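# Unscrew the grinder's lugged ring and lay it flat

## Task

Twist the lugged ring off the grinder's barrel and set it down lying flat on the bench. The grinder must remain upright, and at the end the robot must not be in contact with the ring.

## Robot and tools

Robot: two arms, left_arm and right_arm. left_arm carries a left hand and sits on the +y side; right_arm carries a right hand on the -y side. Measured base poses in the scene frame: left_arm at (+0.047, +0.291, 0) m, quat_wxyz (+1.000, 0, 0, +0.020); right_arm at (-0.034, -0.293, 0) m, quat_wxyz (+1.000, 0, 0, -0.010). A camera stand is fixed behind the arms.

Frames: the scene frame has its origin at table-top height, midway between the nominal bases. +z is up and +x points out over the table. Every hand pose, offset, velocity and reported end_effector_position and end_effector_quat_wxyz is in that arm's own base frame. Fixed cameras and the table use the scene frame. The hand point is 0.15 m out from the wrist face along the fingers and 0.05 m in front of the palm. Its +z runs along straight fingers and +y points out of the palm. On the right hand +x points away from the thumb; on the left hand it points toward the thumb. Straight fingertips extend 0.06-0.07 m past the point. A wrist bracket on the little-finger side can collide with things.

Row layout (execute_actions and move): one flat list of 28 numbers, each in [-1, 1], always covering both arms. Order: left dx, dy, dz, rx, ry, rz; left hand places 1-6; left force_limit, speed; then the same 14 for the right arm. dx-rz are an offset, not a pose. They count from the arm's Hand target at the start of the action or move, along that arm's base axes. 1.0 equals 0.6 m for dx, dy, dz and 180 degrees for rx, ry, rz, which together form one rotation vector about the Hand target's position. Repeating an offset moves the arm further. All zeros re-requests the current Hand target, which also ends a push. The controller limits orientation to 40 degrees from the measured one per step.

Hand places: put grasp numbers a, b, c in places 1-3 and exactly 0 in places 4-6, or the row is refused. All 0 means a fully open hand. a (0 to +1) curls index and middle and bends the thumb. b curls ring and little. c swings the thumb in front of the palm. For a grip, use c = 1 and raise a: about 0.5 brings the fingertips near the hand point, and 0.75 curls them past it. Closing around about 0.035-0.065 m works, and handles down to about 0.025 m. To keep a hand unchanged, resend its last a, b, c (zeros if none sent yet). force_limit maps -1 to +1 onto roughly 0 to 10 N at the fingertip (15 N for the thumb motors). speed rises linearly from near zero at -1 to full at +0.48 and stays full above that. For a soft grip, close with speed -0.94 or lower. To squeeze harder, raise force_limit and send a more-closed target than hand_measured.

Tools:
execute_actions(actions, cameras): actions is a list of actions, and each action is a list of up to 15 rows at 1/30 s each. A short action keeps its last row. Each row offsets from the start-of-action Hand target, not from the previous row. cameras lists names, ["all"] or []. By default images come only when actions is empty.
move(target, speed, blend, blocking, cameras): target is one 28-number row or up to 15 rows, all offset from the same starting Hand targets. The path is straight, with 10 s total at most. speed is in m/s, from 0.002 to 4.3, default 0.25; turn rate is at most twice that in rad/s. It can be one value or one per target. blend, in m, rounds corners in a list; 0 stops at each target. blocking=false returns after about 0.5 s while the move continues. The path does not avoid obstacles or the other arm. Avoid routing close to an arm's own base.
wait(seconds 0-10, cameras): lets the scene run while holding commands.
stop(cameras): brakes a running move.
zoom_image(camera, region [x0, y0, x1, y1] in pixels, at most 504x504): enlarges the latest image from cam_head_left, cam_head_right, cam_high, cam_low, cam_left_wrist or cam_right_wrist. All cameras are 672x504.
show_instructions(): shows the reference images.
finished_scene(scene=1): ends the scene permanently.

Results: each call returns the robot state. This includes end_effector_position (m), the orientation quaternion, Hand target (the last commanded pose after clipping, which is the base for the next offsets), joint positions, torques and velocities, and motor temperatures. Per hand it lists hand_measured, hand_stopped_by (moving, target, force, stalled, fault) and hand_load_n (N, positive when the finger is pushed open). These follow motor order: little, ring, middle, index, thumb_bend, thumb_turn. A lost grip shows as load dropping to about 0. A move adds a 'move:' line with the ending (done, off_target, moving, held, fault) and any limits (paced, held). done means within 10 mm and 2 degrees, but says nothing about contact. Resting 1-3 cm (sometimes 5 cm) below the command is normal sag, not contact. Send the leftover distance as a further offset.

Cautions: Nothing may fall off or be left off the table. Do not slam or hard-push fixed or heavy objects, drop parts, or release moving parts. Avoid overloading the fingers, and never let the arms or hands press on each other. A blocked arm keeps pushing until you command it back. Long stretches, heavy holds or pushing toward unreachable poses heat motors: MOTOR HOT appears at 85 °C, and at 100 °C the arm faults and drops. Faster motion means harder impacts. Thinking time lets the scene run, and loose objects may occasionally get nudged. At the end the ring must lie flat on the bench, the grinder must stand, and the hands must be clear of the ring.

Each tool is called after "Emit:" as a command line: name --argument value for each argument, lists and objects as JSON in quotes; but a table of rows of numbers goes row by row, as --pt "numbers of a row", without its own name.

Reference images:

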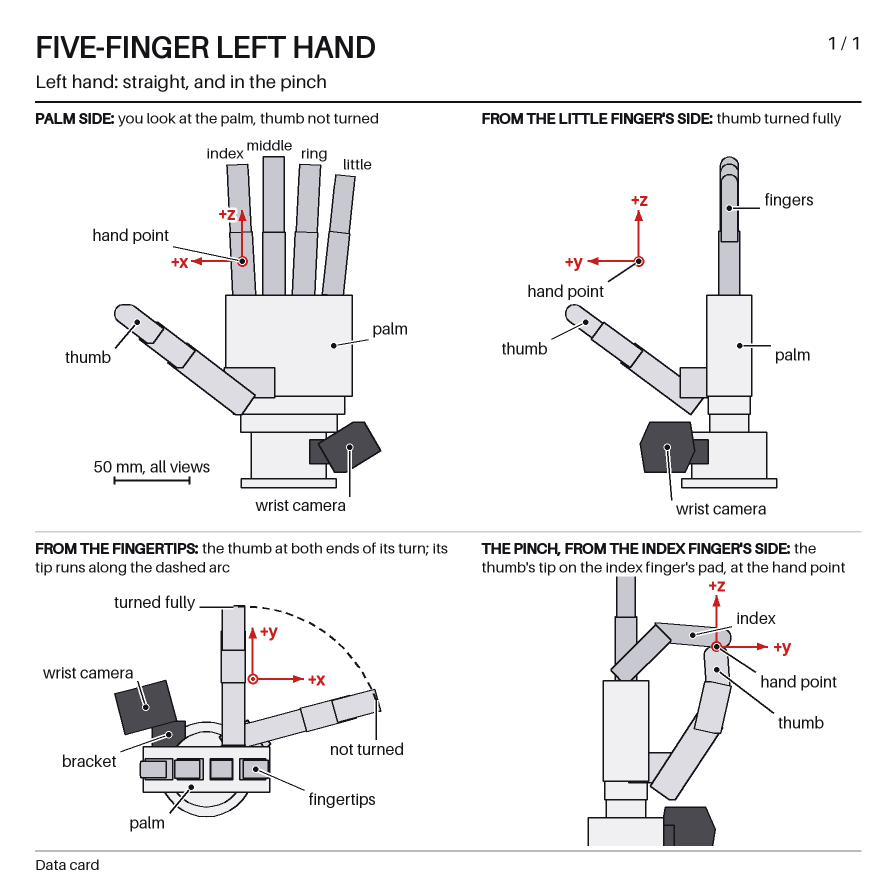

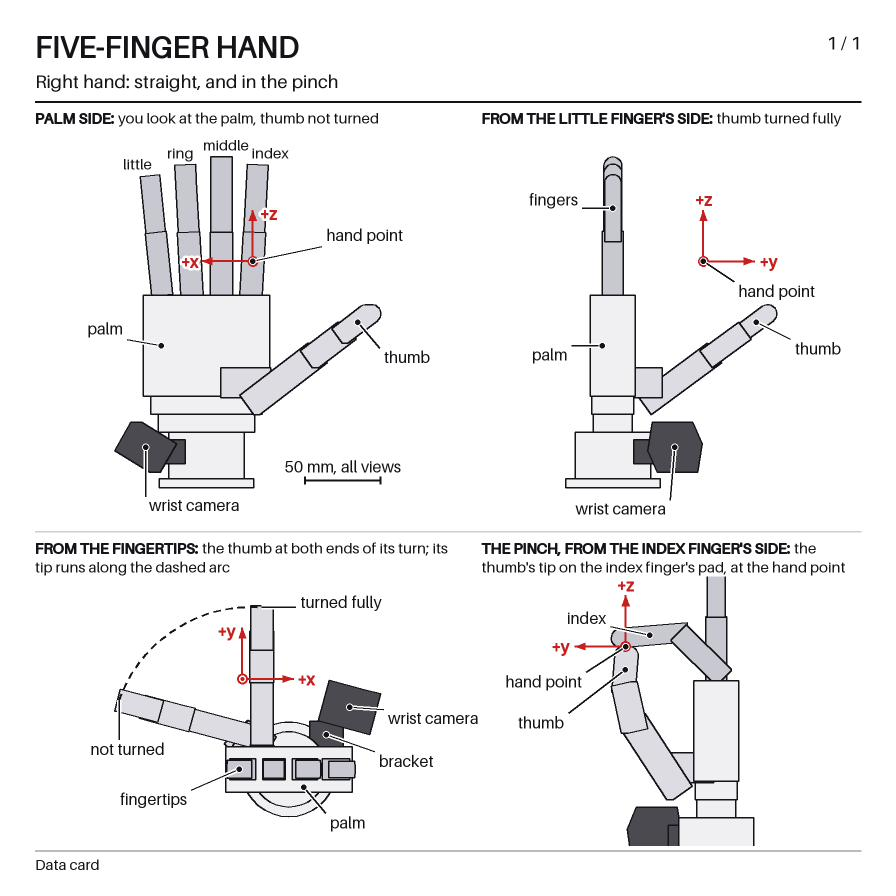

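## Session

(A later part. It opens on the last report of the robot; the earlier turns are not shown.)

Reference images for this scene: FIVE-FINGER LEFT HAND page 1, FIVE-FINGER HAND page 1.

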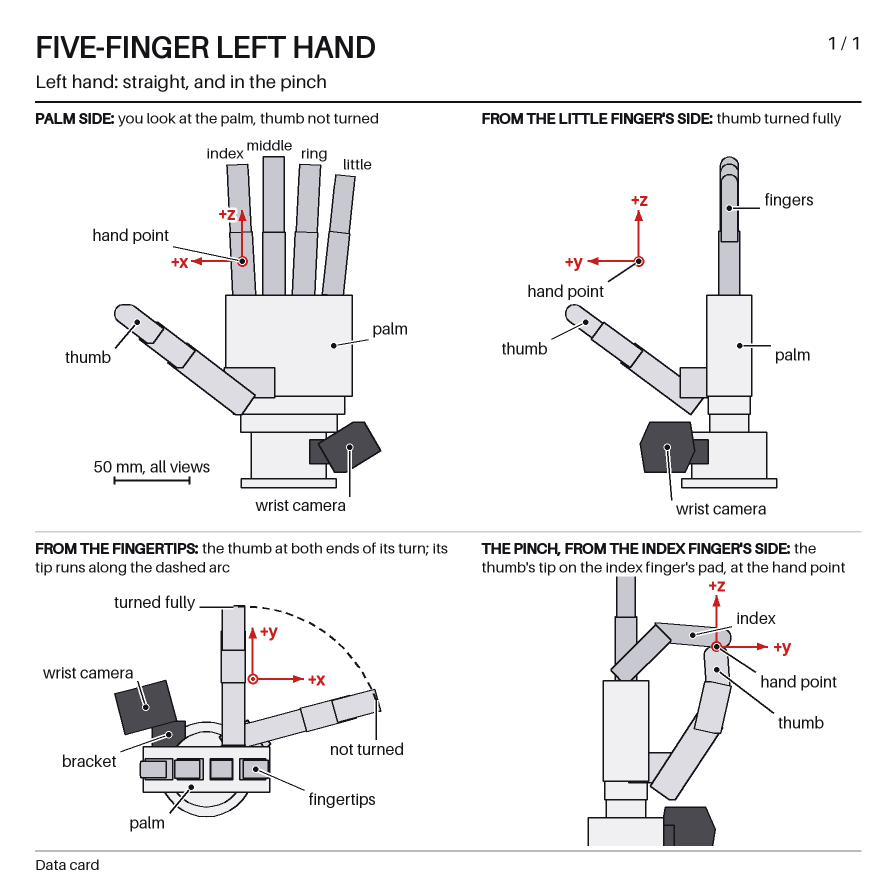

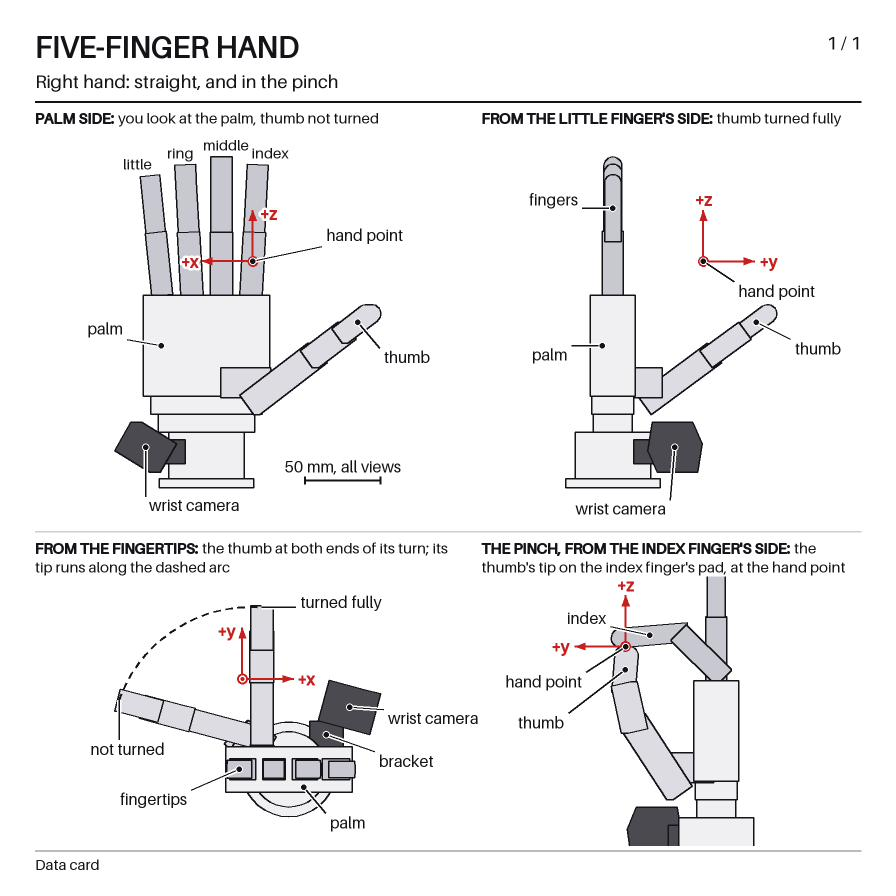

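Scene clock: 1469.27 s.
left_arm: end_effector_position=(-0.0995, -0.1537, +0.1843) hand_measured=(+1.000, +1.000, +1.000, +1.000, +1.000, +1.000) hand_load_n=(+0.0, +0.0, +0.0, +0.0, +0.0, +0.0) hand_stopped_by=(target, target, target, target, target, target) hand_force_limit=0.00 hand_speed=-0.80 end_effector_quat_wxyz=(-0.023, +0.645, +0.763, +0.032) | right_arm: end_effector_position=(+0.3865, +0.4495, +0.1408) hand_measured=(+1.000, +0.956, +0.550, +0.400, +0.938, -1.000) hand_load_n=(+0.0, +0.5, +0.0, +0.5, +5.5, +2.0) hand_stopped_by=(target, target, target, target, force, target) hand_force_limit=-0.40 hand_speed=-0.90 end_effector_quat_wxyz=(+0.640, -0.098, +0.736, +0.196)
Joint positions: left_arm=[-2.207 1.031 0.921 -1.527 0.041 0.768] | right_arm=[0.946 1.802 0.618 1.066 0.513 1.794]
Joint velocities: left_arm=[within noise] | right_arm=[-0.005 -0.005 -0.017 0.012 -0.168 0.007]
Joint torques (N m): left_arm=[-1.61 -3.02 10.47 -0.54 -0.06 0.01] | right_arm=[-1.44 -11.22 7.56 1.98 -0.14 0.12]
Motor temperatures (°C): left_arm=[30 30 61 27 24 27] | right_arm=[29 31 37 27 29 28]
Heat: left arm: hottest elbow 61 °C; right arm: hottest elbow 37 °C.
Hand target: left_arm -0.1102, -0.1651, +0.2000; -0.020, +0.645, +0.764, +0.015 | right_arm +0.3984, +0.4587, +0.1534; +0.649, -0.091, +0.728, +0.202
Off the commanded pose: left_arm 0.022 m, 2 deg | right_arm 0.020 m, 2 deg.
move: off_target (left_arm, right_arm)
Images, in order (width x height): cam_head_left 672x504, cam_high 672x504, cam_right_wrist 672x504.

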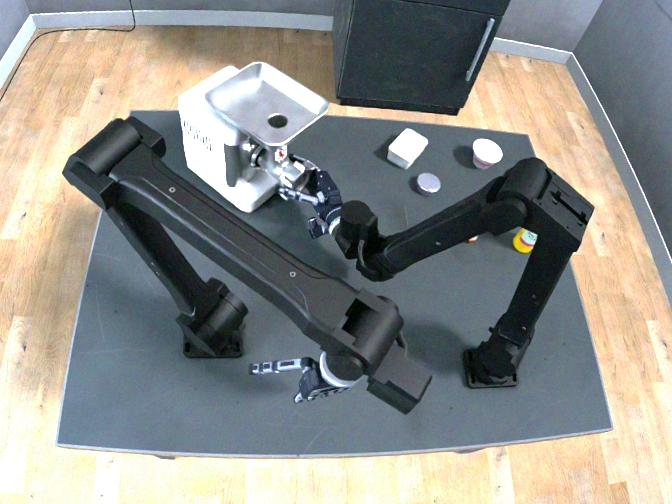

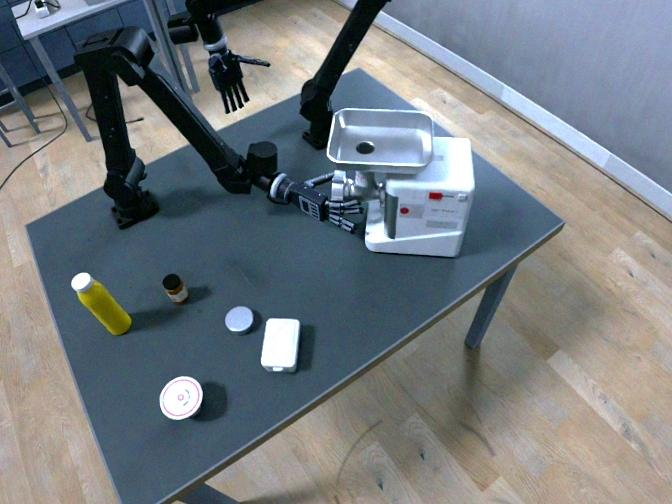

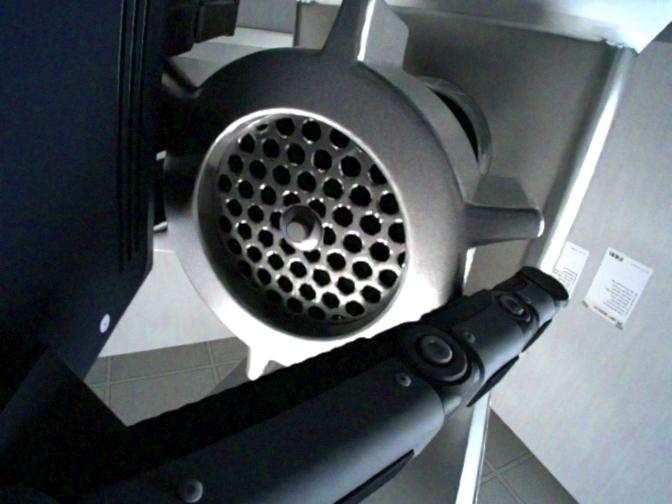

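Emit:
execute_actions --actions '[]' --cameras '["cam_head_right","cam_head_left","cam_right_wrist"]'

Emit:
zoom_image --camera "cam_head_right" --region '[250, 140, 350, 220]'

Scene clock: 1522.53 s.
left_arm: end_effector_position=(-0.0995, -0.1537, +0.1843) hand_measured=(+1.000, +1.000, +1.000, +1.000, +1.000, +1.000) hand_load_n=(+0.0, +0.0, +0.0, +0.0, +0.0, +0.0) hand_stopped_by=(target, target, target, target, target, target) hand_force_limit=0.00 hand_speed=-0.80 end_effector_quat_wxyz=(-0.023, +0.645, +0.763, +0.032) | right_arm: end_effector_position=(+0.3865, +0.4495, +0.1408) hand_measured=(+1.000, +0.956, +0.550, +0.400, +0.938, -1.000) hand_load_n=(+0.0, +0.0, +0.0, +0.0, +5.5, +2.0) hand_stopped_by=(target, target, target, target, force, target) hand_force_limit=-0.40 hand_speed=-0.90 end_effector_quat_wxyz=(+0.640, -0.098, +0.736, +0.196)
Joint positions: left_arm=[-2.207 1.031 0.921 -1.527 0.041 0.768] | right_arm=[0.946 1.802 0.618 1.066 0.513 1.794]
Joint velocities: within noise
Joint torques (N m): left_arm=[-1.9 -2.73 10.73 -0.38 -0.06 -0.02] | right_arm=[-1.32 -11.22 7.57 2 -0.14 0.11]
Motor temperatures (°C): left_arm=[29 30 61 27 24 27] | right_arm=[29 31 38 27 29 28]
Heat: left arm: hottest elbow 61 °C; right arm: hottest elbow 38 °C.
Hand target: left_arm -0.1102, -0.1651, +0.2000; -0.020, +0.645, +0.764, +0.015 | right_arm +0.3984, +0.4587, +0.1534; +0.649, -0.091, +0.728, +0.202
Off the commanded pose: left_arm 0.022 m, 2 deg | right_arm 0.020 m, 2 deg.
Images, in order (width x height): cam_head_left 672x504, cam_head_right 672x504, cam_right_wrist 672x504.

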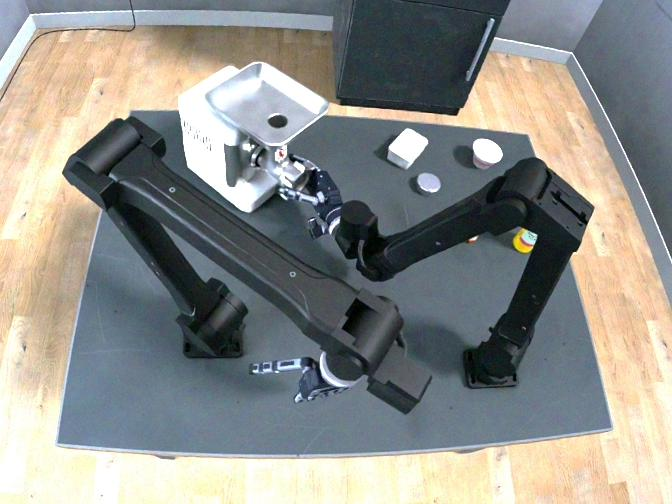

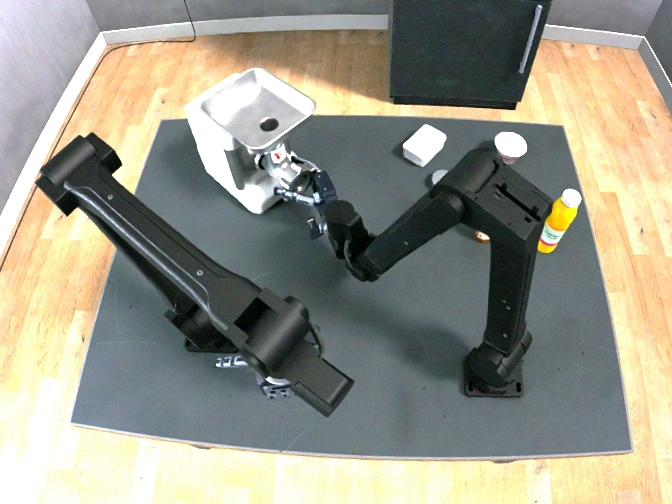

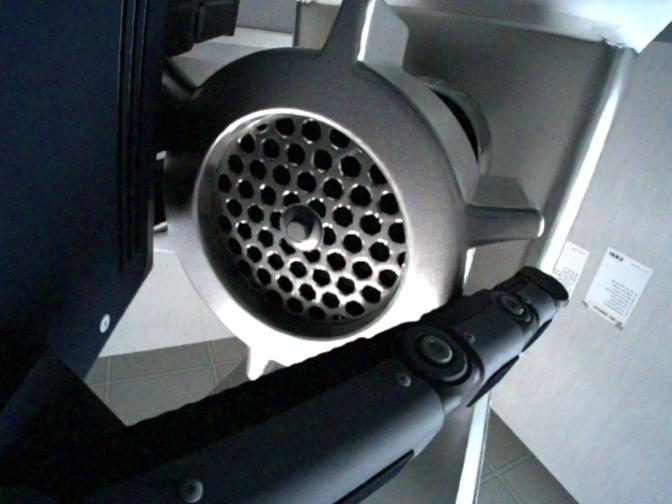

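Scaled by 5.040 from the camera's 672x504 image, which has a finer 960x720 frame.

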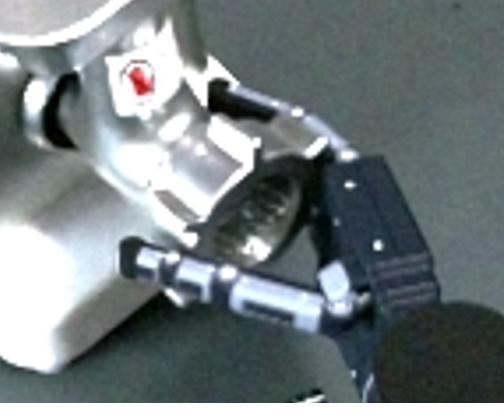

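Emit:
move --target '[0,0,0,0,0,0, 0,0,0,0,0,0, 0.0,-0.8, 0,0,0,0,0,0, 0.5,0,1,0,0,0, -0.4,-0.9]' --speed 0.08 --cameras '["cam_right_wrist","cam_head_right","cam_high"]'

Emit:
zoom_image --camera "cam_head_right" --region '[250, 140, 350, 220]'

Emit:
zoom_image --camera "cam_high" --region '[280, 150, 400, 240]'

Scene clock: 1549.03 s.
left_arm: end_effector_position=(-0.0995, -0.1537, +0.1843) hand_measured=(+1.000, +1.000, +1.000, +1.000, +1.000, +1.000) hand_load_n=(+0.0, +0.0, +0.0, +0.0, +0.0, +0.0) hand_stopped_by=(target, target, target, target, target, target) hand_force_limit=0.00 hand_speed=-0.80 end_effector_quat_wxyz=(-0.023, +0.645, +0.763, +0.032) | right_arm: end_effector_position=(+0.3866, +0.4495, +0.1405) hand_measured=(+1.000, +0.926, +0.394, +0.364, +0.938, -1.000) hand_load_n=(+0.0, +0.0, +3.0, +3.0, +8.0, +3.0) hand_stopped_by=(target, target, force, force, force, target) hand_force_limit=-0.40 hand_speed=-0.90 end_effector_quat_wxyz=(+0.640, -0.098, +0.736, +0.196)
Joint positions: left_arm=[-2.207 1.031 0.921 -1.527 0.041 0.768] | right_arm=[0.946 1.802 0.618 1.065 0.514 1.794]
Joint torques (N m): left_arm=[-1.55 -3.31 10.54 -0.4 -0.09 -0.01] | right_arm=[-1.44 -11.22 7.57 2.02 -0.15 0.11]
Motor temperatures (°C): left_arm=[29 30 61 27 24 27] | right_arm=[29 31 38 27 29 28]
Heat: left arm: hottest elbow 61 °C; right arm: hottest elbow 38 °C.
Hand target: left_arm -0.1102, -0.1651, +0.2000; -0.020, +0.645, +0.764, +0.015 | right_arm +0.3984, +0.4587, +0.1533; +0.649, -0.091, +0.728, +0.202
Off the commanded pose: left_arm 0.022 m, 2 deg | right_arm 0.020 m, 2 deg.
move: off_target (left_arm, right_arm)
Images, in order (width x height): cam_head_right 672x504, cam_high 672x504, cam_right_wrist 672x504.

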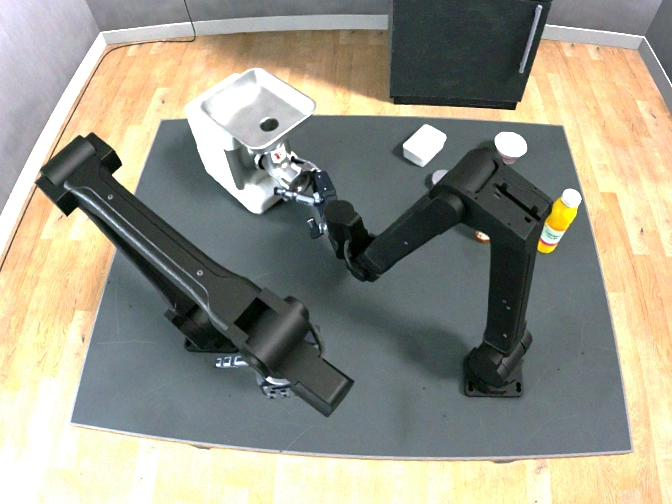

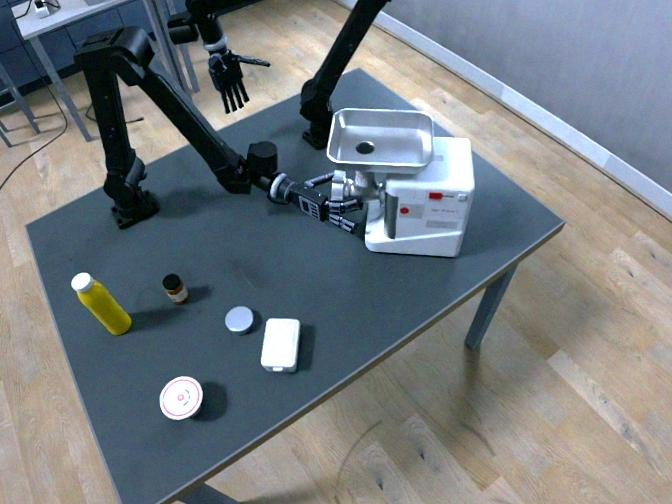

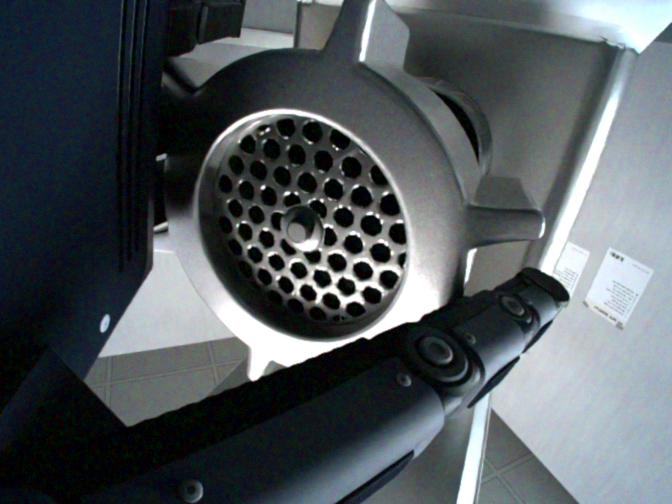

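Scaled by 5.040 from the camera's 672x504 image, which has a finer 960x720 frame.

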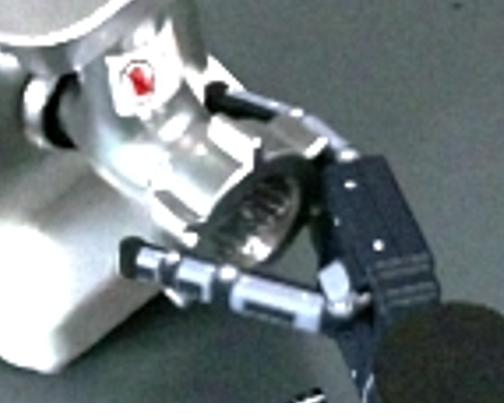

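Scaled by 4.200 from the camera's 672x504 image, which has a finer 960x720 frame.

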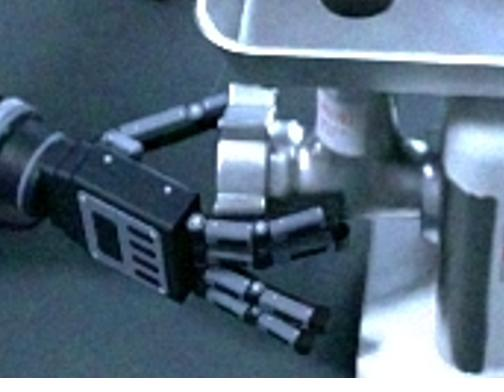

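Emit:
move --target '[0,0,0,0,0,0, 0,0,0,0,0,0, 0.0,-0.8, -0.0042,0.0037,-0.0088,-0.1115,-0.1238,0, 0.5,0,1,0,0,0, -0.4,-0.9]' --speed 0.15 --cameras '["cam_right_wrist","cam_head_right","cam_high"]'

Emit:
zoom_image --camera "cam_head_right" --region '[250, 140, 350, 220]'

Emit:
zoom_image --camera "cam_high" --region '[280, 150, 400, 240]'

Scene clock: 1565.00 s.
left_arm: end_effector_position=(-0.0995, -0.1537, +0.1843) hand_measured=(+1.000, +1.000, +1.000, +1.000, +1.000, +1.000) hand_load_n=(+0.0, +0.0, +0.0, +0.0, -0.5, +0.0) hand_stopped_by=(target, target, target, target, target, target) hand_force_limit=0.00 hand_speed=-0.80 end_effector_quat_wxyz=(-0.023, +0.645, +0.763, +0.032) | right_arm: end_effector_position=(+0.3856, +0.4499, +0.1337) hand_measured=(+1.000, +0.926, +0.394, +0.366, +0.940, -1.000) hand_load_n=(+0.0, +0.0, +0.0, +16.5, +13.5, +7.0) hand_stopped_by=(target, target, force, force, force, target) hand_force_limit=-0.40 hand_speed=-0.90 end_effector_quat_wxyz=(+0.733, -0.232, +0.636, +0.058)
Joint positions: left_arm=[-2.207 1.031 0.921 -1.527 0.041 0.768] | right_arm=[0.917 1.911 0.618 1.387 0.487 1.256]
Joint torques (N m): left_arm=[-2.08 -2.73 10.62 -0.51 -0.06 0.02] | right_arm=[-1.67 -11.63 6.86 2.8 -1.02 -0.39]
Motor temperatures (°C): left_arm=[29 30 61 27 24 27] | right_arm=[29 31 38 27 29 28]
Heat: left arm: hottest elbow 61 °C; right arm: hottest elbow 38 °C.
Hand target: left_arm -0.1102, -0.1651, +0.2000; -0.020, +0.645, +0.764, +0.015 | right_arm +0.3959, +0.4609, +0.1482; +0.751, -0.239, +0.613, +0.051
Off the commanded pose: left_arm 0.022 m, 2 deg | right_arm 0.021 m, 3 deg.
move: off_target (left_arm, right_arm)
Images, in order (width x height): cam_head_right 672x504, cam_high 672x504, cam_right_wrist 672x504.

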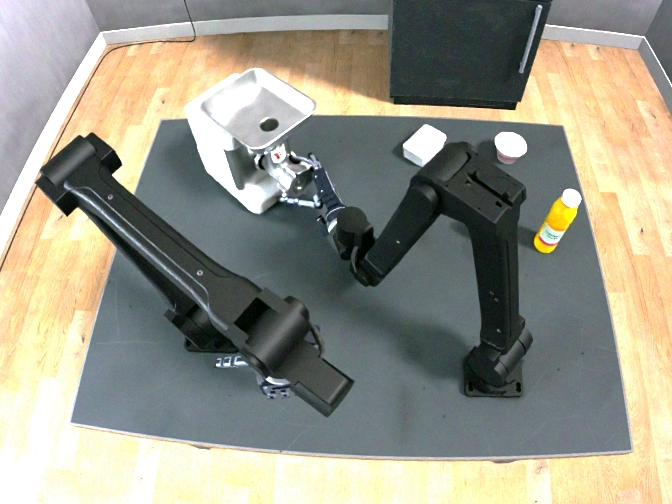

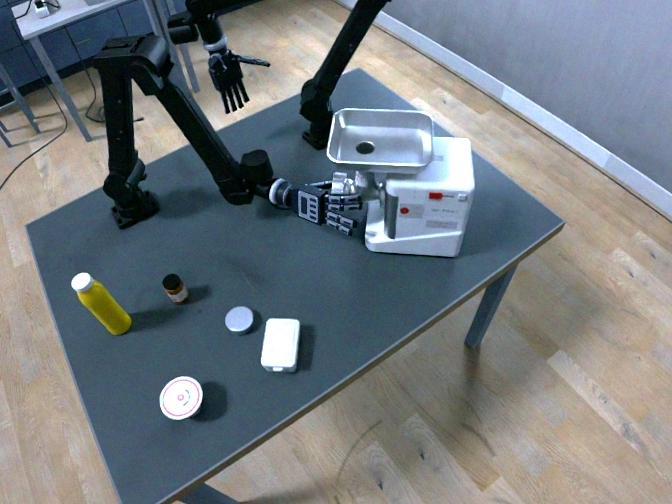

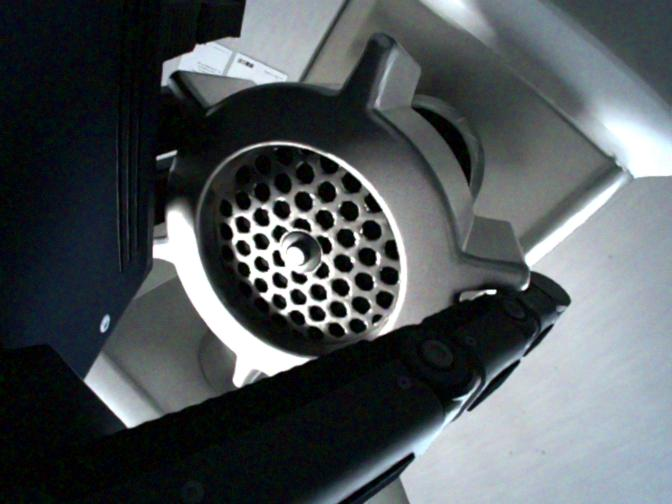

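Scaled by 5.040 from the camera's 672x504 image, which has a finer 960x720 frame.

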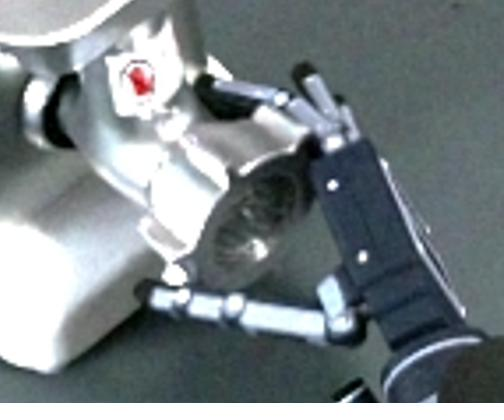

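Scaled by 4.200 from the camera's 672x504 image, which has a finer 960x720 frame.

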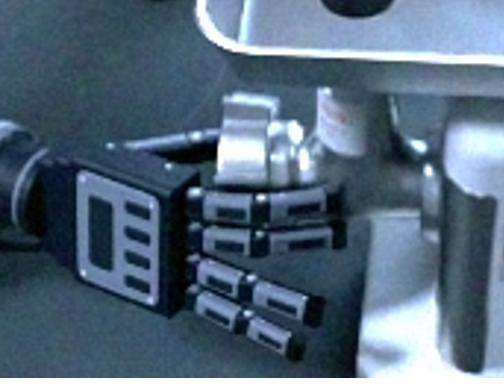

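Emit:
move --pt "0 0 0 0 0 0 0 0 0 0 0 0 0.0 -0.8 0 0 0 0 0 0 0 0 1 0 0 0 -0.4 -0.7" --pt "0 0 0 0 0 0 0 0 0 0 0 0 0.0 -0.8 0 0 0.0025 -0.0557 -0.0619 0 0 0 1 0 0 0 -0.4 -0.7" --speed 0.12 --cameras '["cam_right_wrist","cam_head_right","cam_high"]'

Emit:
zoom_image --camera "cam_head_right" --region '[250, 140, 350, 220]'

Emit:
zoom_image --camera "cam_high" --region '[280, 150, 400, 240]'

Scene clock: 1612.33 s.
left_arm: end_effector_position=(-0.0995, -0.1537, +0.1843) hand_measured=(+1.000, +1.000, +1.000, +1.000, +1.000, +1.000) hand_load_n=(+0.0, +0.0, +0.0, +0.0, +0.0, +0.0) hand_stopped_by=(target, target, target, target, target, target) hand_force_limit=0.00 hand_speed=-0.80 end_effector_quat_wxyz=(-0.023, +0.645, +0.763, +0.032) | right_arm: end_effector_position=(+0.3835, +0.4550, +0.1317) hand_measured=(+1.000, +1.000, +1.000, +1.000, +0.936, -1.000) hand_load_n=(+0.0, +0.0, -0.5, +0.0, +1.0, -0.5) hand_stopped_by=(target, target, target, target, force, target) hand_force_limit=-0.40 hand_speed=-0.70 end_effector_quat_wxyz=(+0.766, -0.324, +0.554, -0.027)
Joint positions: left_arm=[-2.207 1.031 0.921 -1.527 0.041 0.768] | right_arm=[0.892 1.94 0.626 1.506 0.39 0.933]
Joint torques (N m): left_arm=[-2.26 -3.02 10.52 -0.47 -0.09 -0.02] | right_arm=[-1.61 -11.87 6.45 3.04 -0.32 0.08]
Motor temperatures (°C): left_arm=[29 30 62 27 24 27] | right_arm=[29 32 38 27 30 28]
Heat: left arm: hottest elbow 62 °C; right arm: hottest elbow 38 °C.
Hand target: left_arm -0.1102, -0.1651, +0.2000; -0.020, +0.645, +0.764, +0.015 | right_arm +0.3959, +0.4611, +0.1497; +0.783, -0.307, +0.540, -0.026
Off the commanded pose: left_arm 0.022 m, 2 deg | right_arm 0.023 m, 3 deg.
move: off_target (left_arm, right_arm)
Images, in order (width x height): cam_head_right 672x504, cam_high 672x504, cam_right_wrist 672x504.

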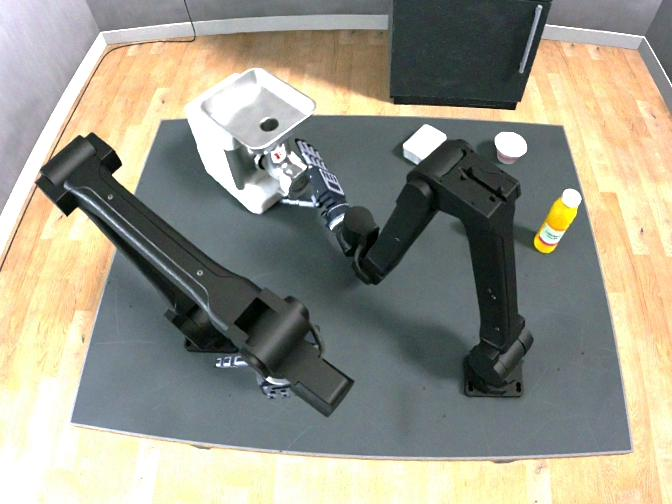

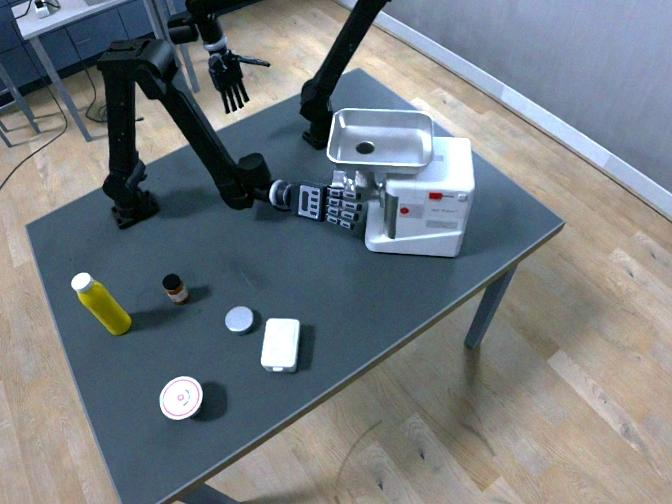

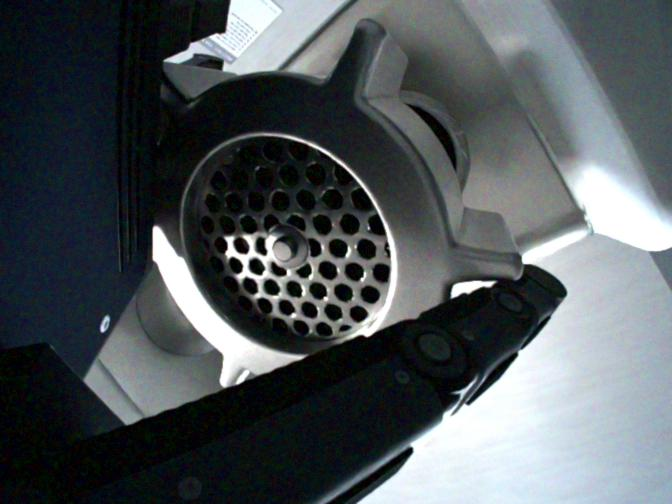

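Scaled by 5.040 from the camera's 672x504 image, which has a finer 960x720 frame.

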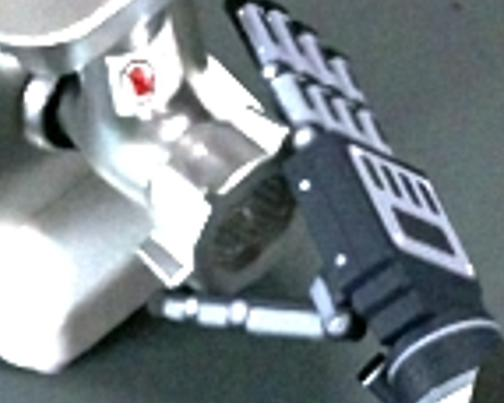

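Scaled by 4.200 from the camera's 672x504 image, which has a finer 960x720 frame.

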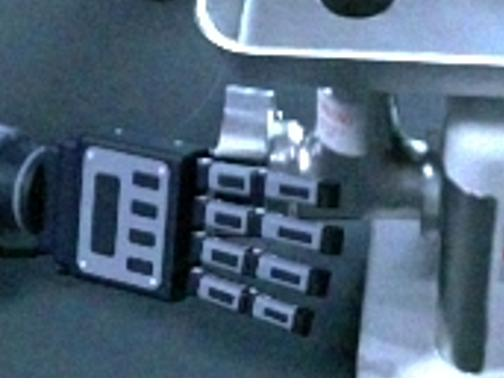

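Emit:
move --pt "0 0 0 0 0 0 0 0 0 0 0 0 0.0 -0.8 -0.0031 0.0028 0.0017 -0.0446 -0.0495 0 0 0 1 0 0 0 -0.4 -0.7" --pt "0 0 0 0 0 0 0 0 0 0 0 0 0.0 -0.8 -0.0031 0.0028 0.0017 -0.0446 -0.0495 0 -0.47 0 1 0 0 0 -0.4 -0.3" --pt "0 0 0 0 0 0 0 0 0 0 0 0 0.0 -0.8 -0.1034 -0.1087 0.0017 -0.0446 -0.0495 0 -0.47 0 1 0 0 0 -0.4 -0.3" --pt "0 0 0 0 0 0 0 0 0 0 0 0 0.0 -0.8 -0.1195 -0.12 0.005 0.197 0.2188 0 -0.47 0 1 0 0 0 -0.4 -0.3" --speed '[0.12, 0.1, 0.15, 0.3]' --cameras '["cam_right_wrist","cam_head_right","cam_high","cam_low"]'

Emit:
zoom_image --camera "cam_right_wrist" --region '[250, 20, 570, 300]'

Emit:
zoom_image --camera "cam_high" --region '[280, 150, 400, 240]'

Emit:
zoom_image --camera "cam_low" --region '[400, 150, 520, 270]'

Scene clock: 1679.67 s.
left_arm: end_effector_position=(-0.0995, -0.1537, +0.1843) hand_measured=(+1.000, +1.000, +1.000, +1.000, +1.000, +1.000) hand_load_n=(+0.0, +0.0, +0.0, +0.0, -0.5, +0.0) hand_stopped_by=(target, target, target, target, target, target) hand_force_limit=0.00 hand_speed=-0.80 end_effector_quat_wxyz=(-0.023, +0.645, +0.763, +0.032) | right_arm: end_effector_position=(+0.3303, +0.3864, +0.1470) hand_measured=(+0.954, +1.000, +1.000, +1.000, +1.000, -1.000) hand_load_n=(+0.0, +0.0, +0.0, +0.0, +0.0, -0.5) hand_stopped_by=(target, target, target, target, target, target) hand_force_limit=-0.40 hand_speed=-0.30 end_effector_quat_wxyz=(+0.615, -0.050, +0.753, +0.231)
Joint positions: left_arm=[-2.207 1.031 0.921 -1.527 0.041 0.768] | right_arm=[0.995 1.649 0.392 1.094 0.562 1.952]
Joint torques (N m): left_arm=[-1.26 -2.96 10.61 -0.47 -0.09 -0.01] | right_arm=[0.21 -10.11 3.22 1.94 0.08 0.19]
Motor temperatures (°C): left_arm=[29 30 62 27 24 27] | right_arm=[29 32 36 27 29 28]
Heat: left arm: hottest elbow 62 °C; right arm: hottest elbow 36 °C.
Hand target: left_arm -0.1102, -0.1651, +0.2000; -0.020, +0.645, +0.764, +0.015 | right_arm +0.3241, +0.3891, +0.1526; +0.614, -0.050, +0.751, +0.240
Off the commanded pose: left_arm 0.022 m, 2 deg | right_arm 0.009 m, 1 deg.
move: off_target (left_arm); target 2's new numbers were sent with right_arm's hand 0.025 m and 4 deg from that target
Images, in order (width x height): cam_head_right 672x504, cam_high 672x504, cam_low 672x504, cam_right_wrist 672x504.

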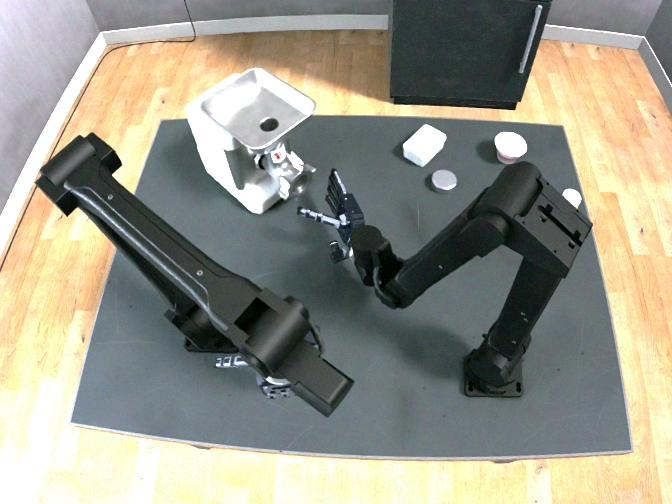

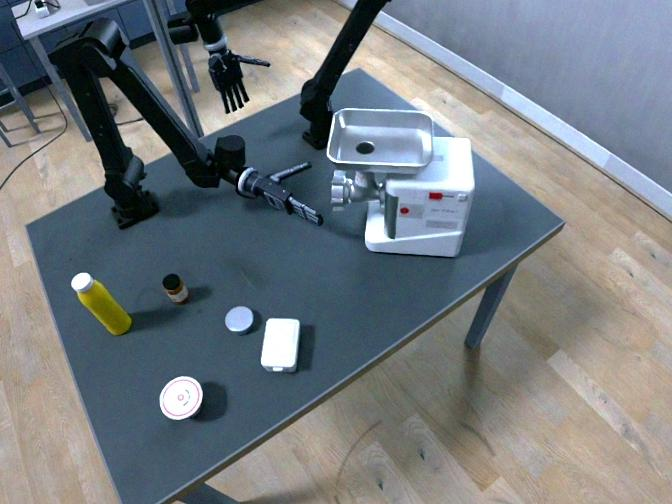

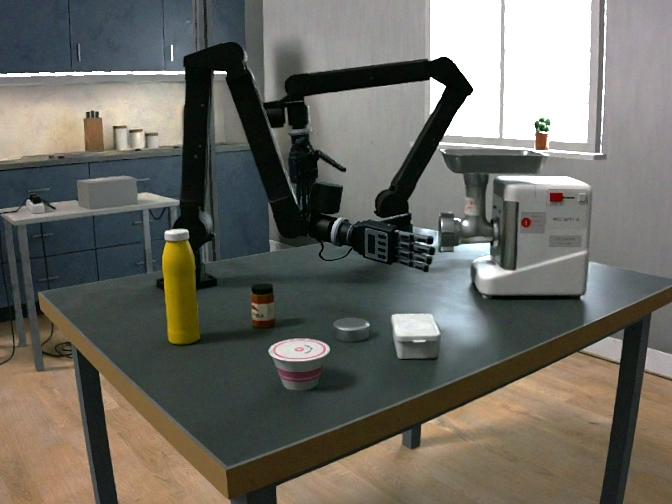

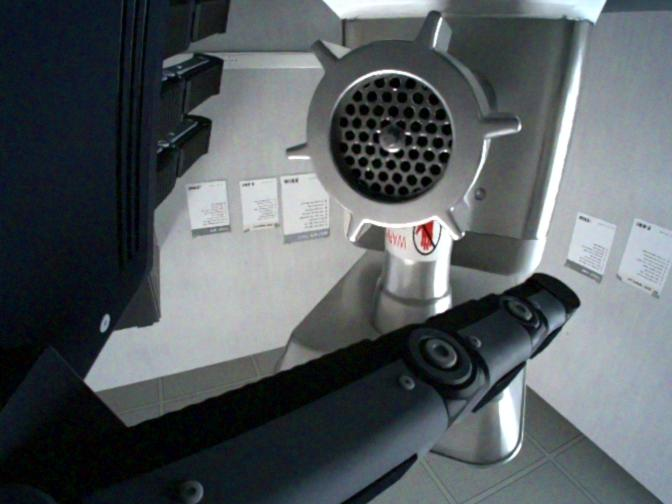

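Scaled by 1.575 from the camera's 672x504 image, which has a finer 960x720 frame.

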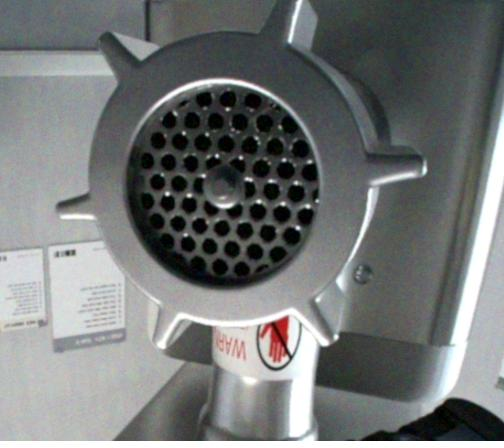

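Scaled by 4.200 from the camera's 672x504 image, which has a finer 960x720 frame.

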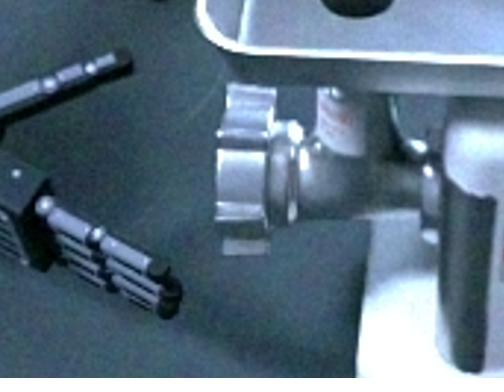

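Scaled by 4.200 from the camera's 672x504 image, which has a finer 960x720 frame.

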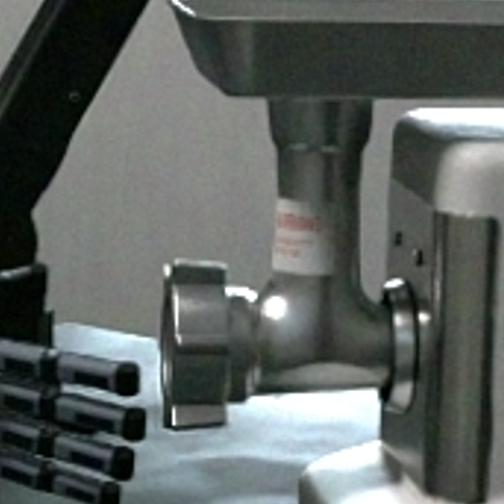

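Emit:
move --pt "0 0 0 0 0 0 0 0 0 0 0 0 0.0 -0.8 0.1162 0.0995 0.002 0 0 0 -0.47 0 1 0 0 0 -0.4 -0.3" --pt "0 0 0 0 0 0 0 0 0 0 0 0 0.0 -0.8 0.1162 0.0995 0.002 0 0 0 0 0 1 0 0 0 -0.4 -0.8" --speed 0.1 --cameras '["cam_right_wrist","cam_head_right","cam_high"]'

Emit:
zoom_image --camera "cam_head_right" --region '[250, 140, 350, 220]'

Emit:
zoom_image --camera "cam_high" --region '[280, 150, 400, 240]'

Scene clock: 1724.77 s.
left_arm: end_effector_position=(-0.0995, -0.1537, +0.1843) hand_measured=(+1.000, +1.000, +1.000, +1.000, +1.000, +1.000) hand_load_n=(+0.0, +0.0, +0.0, +0.0, +0.0, +0.0) hand_stopped_by=(target, target, target, target, target, target) hand_force_limit=0.00 hand_speed=-0.80 end_effector_quat_wxyz=(-0.023, +0.645, +0.763, +0.032) | right_arm: end_effector_position=(+0.3805, +0.4414, +0.1426) hand_measured=(+1.000, +1.000, +1.000, +1.000, +0.690, -1.000) hand_load_n=(+0.5, +0.0, +0.0, +0.0, +5.5, +2.0) hand_stopped_by=(target, target, target, target, force, target) hand_force_limit=-0.40 hand_speed=-0.80 end_effector_quat_wxyz=(+0.605, -0.057, +0.758, +0.237)
Joint positions: left_arm=[-2.207 1.031 0.921 -1.527 0.041 0.768] | right_arm=[0.953 1.756 0.592 0.986 0.498 1.953]
Joint torques (N m): left_arm=[-1.67 -3.08 10.62 -0.47 -0.08 -0.03] | right_arm=[-1.67 -10.58 7.58 1.95 -0.05 0.11]
Motor temperatures (°C): left_arm=[29 30 62 27 24 27] | right_arm=[29 32 35 27 29 28]
Heat: left arm: hottest elbow 62 °C; right arm: hottest elbow 35 °C.
Hand target: left_arm -0.1102, -0.1651, +0.2000; -0.020, +0.645, +0.764, +0.015 | right_arm +0.3939, +0.4487, +0.1539; +0.614, -0.050, +0.751, +0.240
Off the commanded pose: left_arm 0.022 m, 2 deg | right_arm 0.019 m, 2 deg.
move: off_target (left_arm, right_arm); target 2's new numbers were sent with right_arm's hand 0.019 m and 2 deg from that target
Images, in order (width x height): cam_head_right 672x504, cam_high 672x504, cam_right_wrist 672x504.

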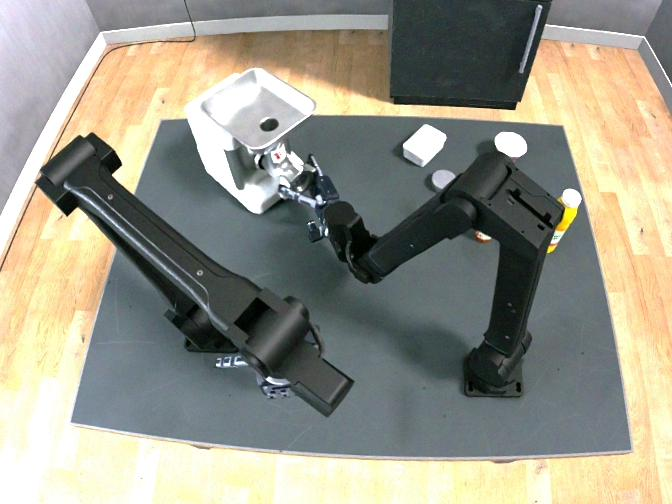

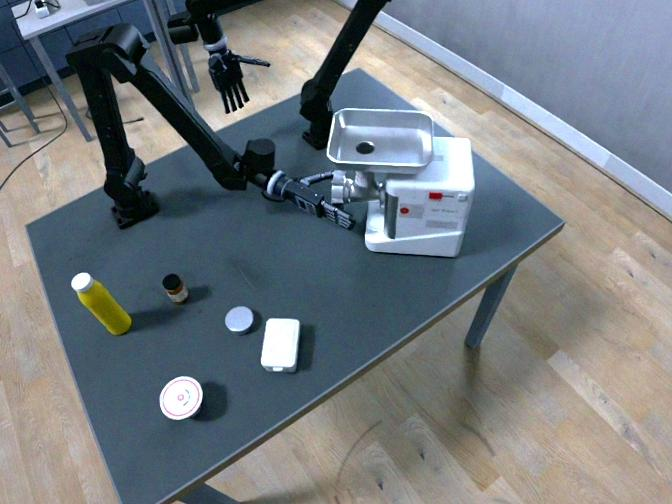

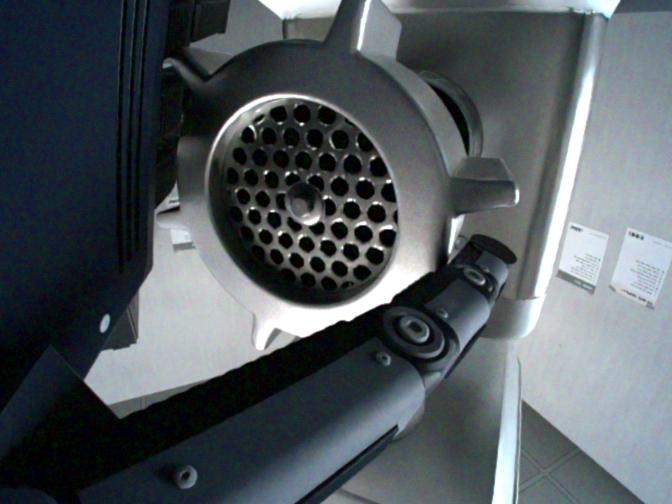

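Scaled by 5.040 from the camera's 672x504 image, which has a finer 960x720 frame.

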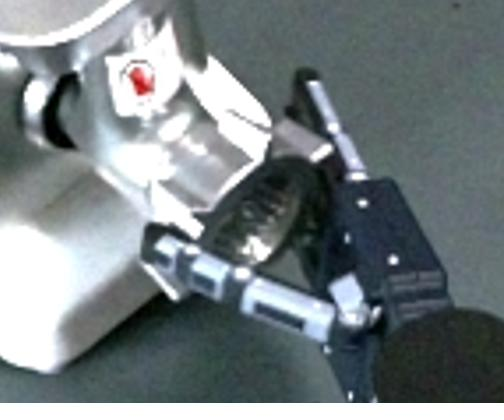

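Scaled by 4.200 from the camera's 672x504 image, which has a finer 960x720 frame.

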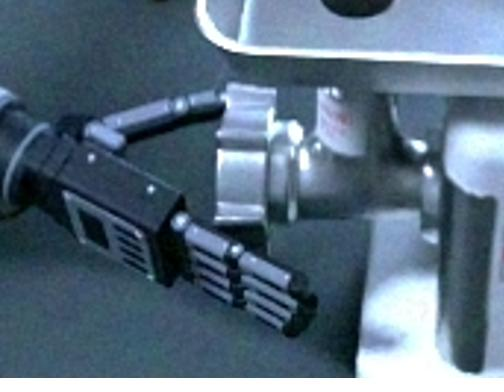

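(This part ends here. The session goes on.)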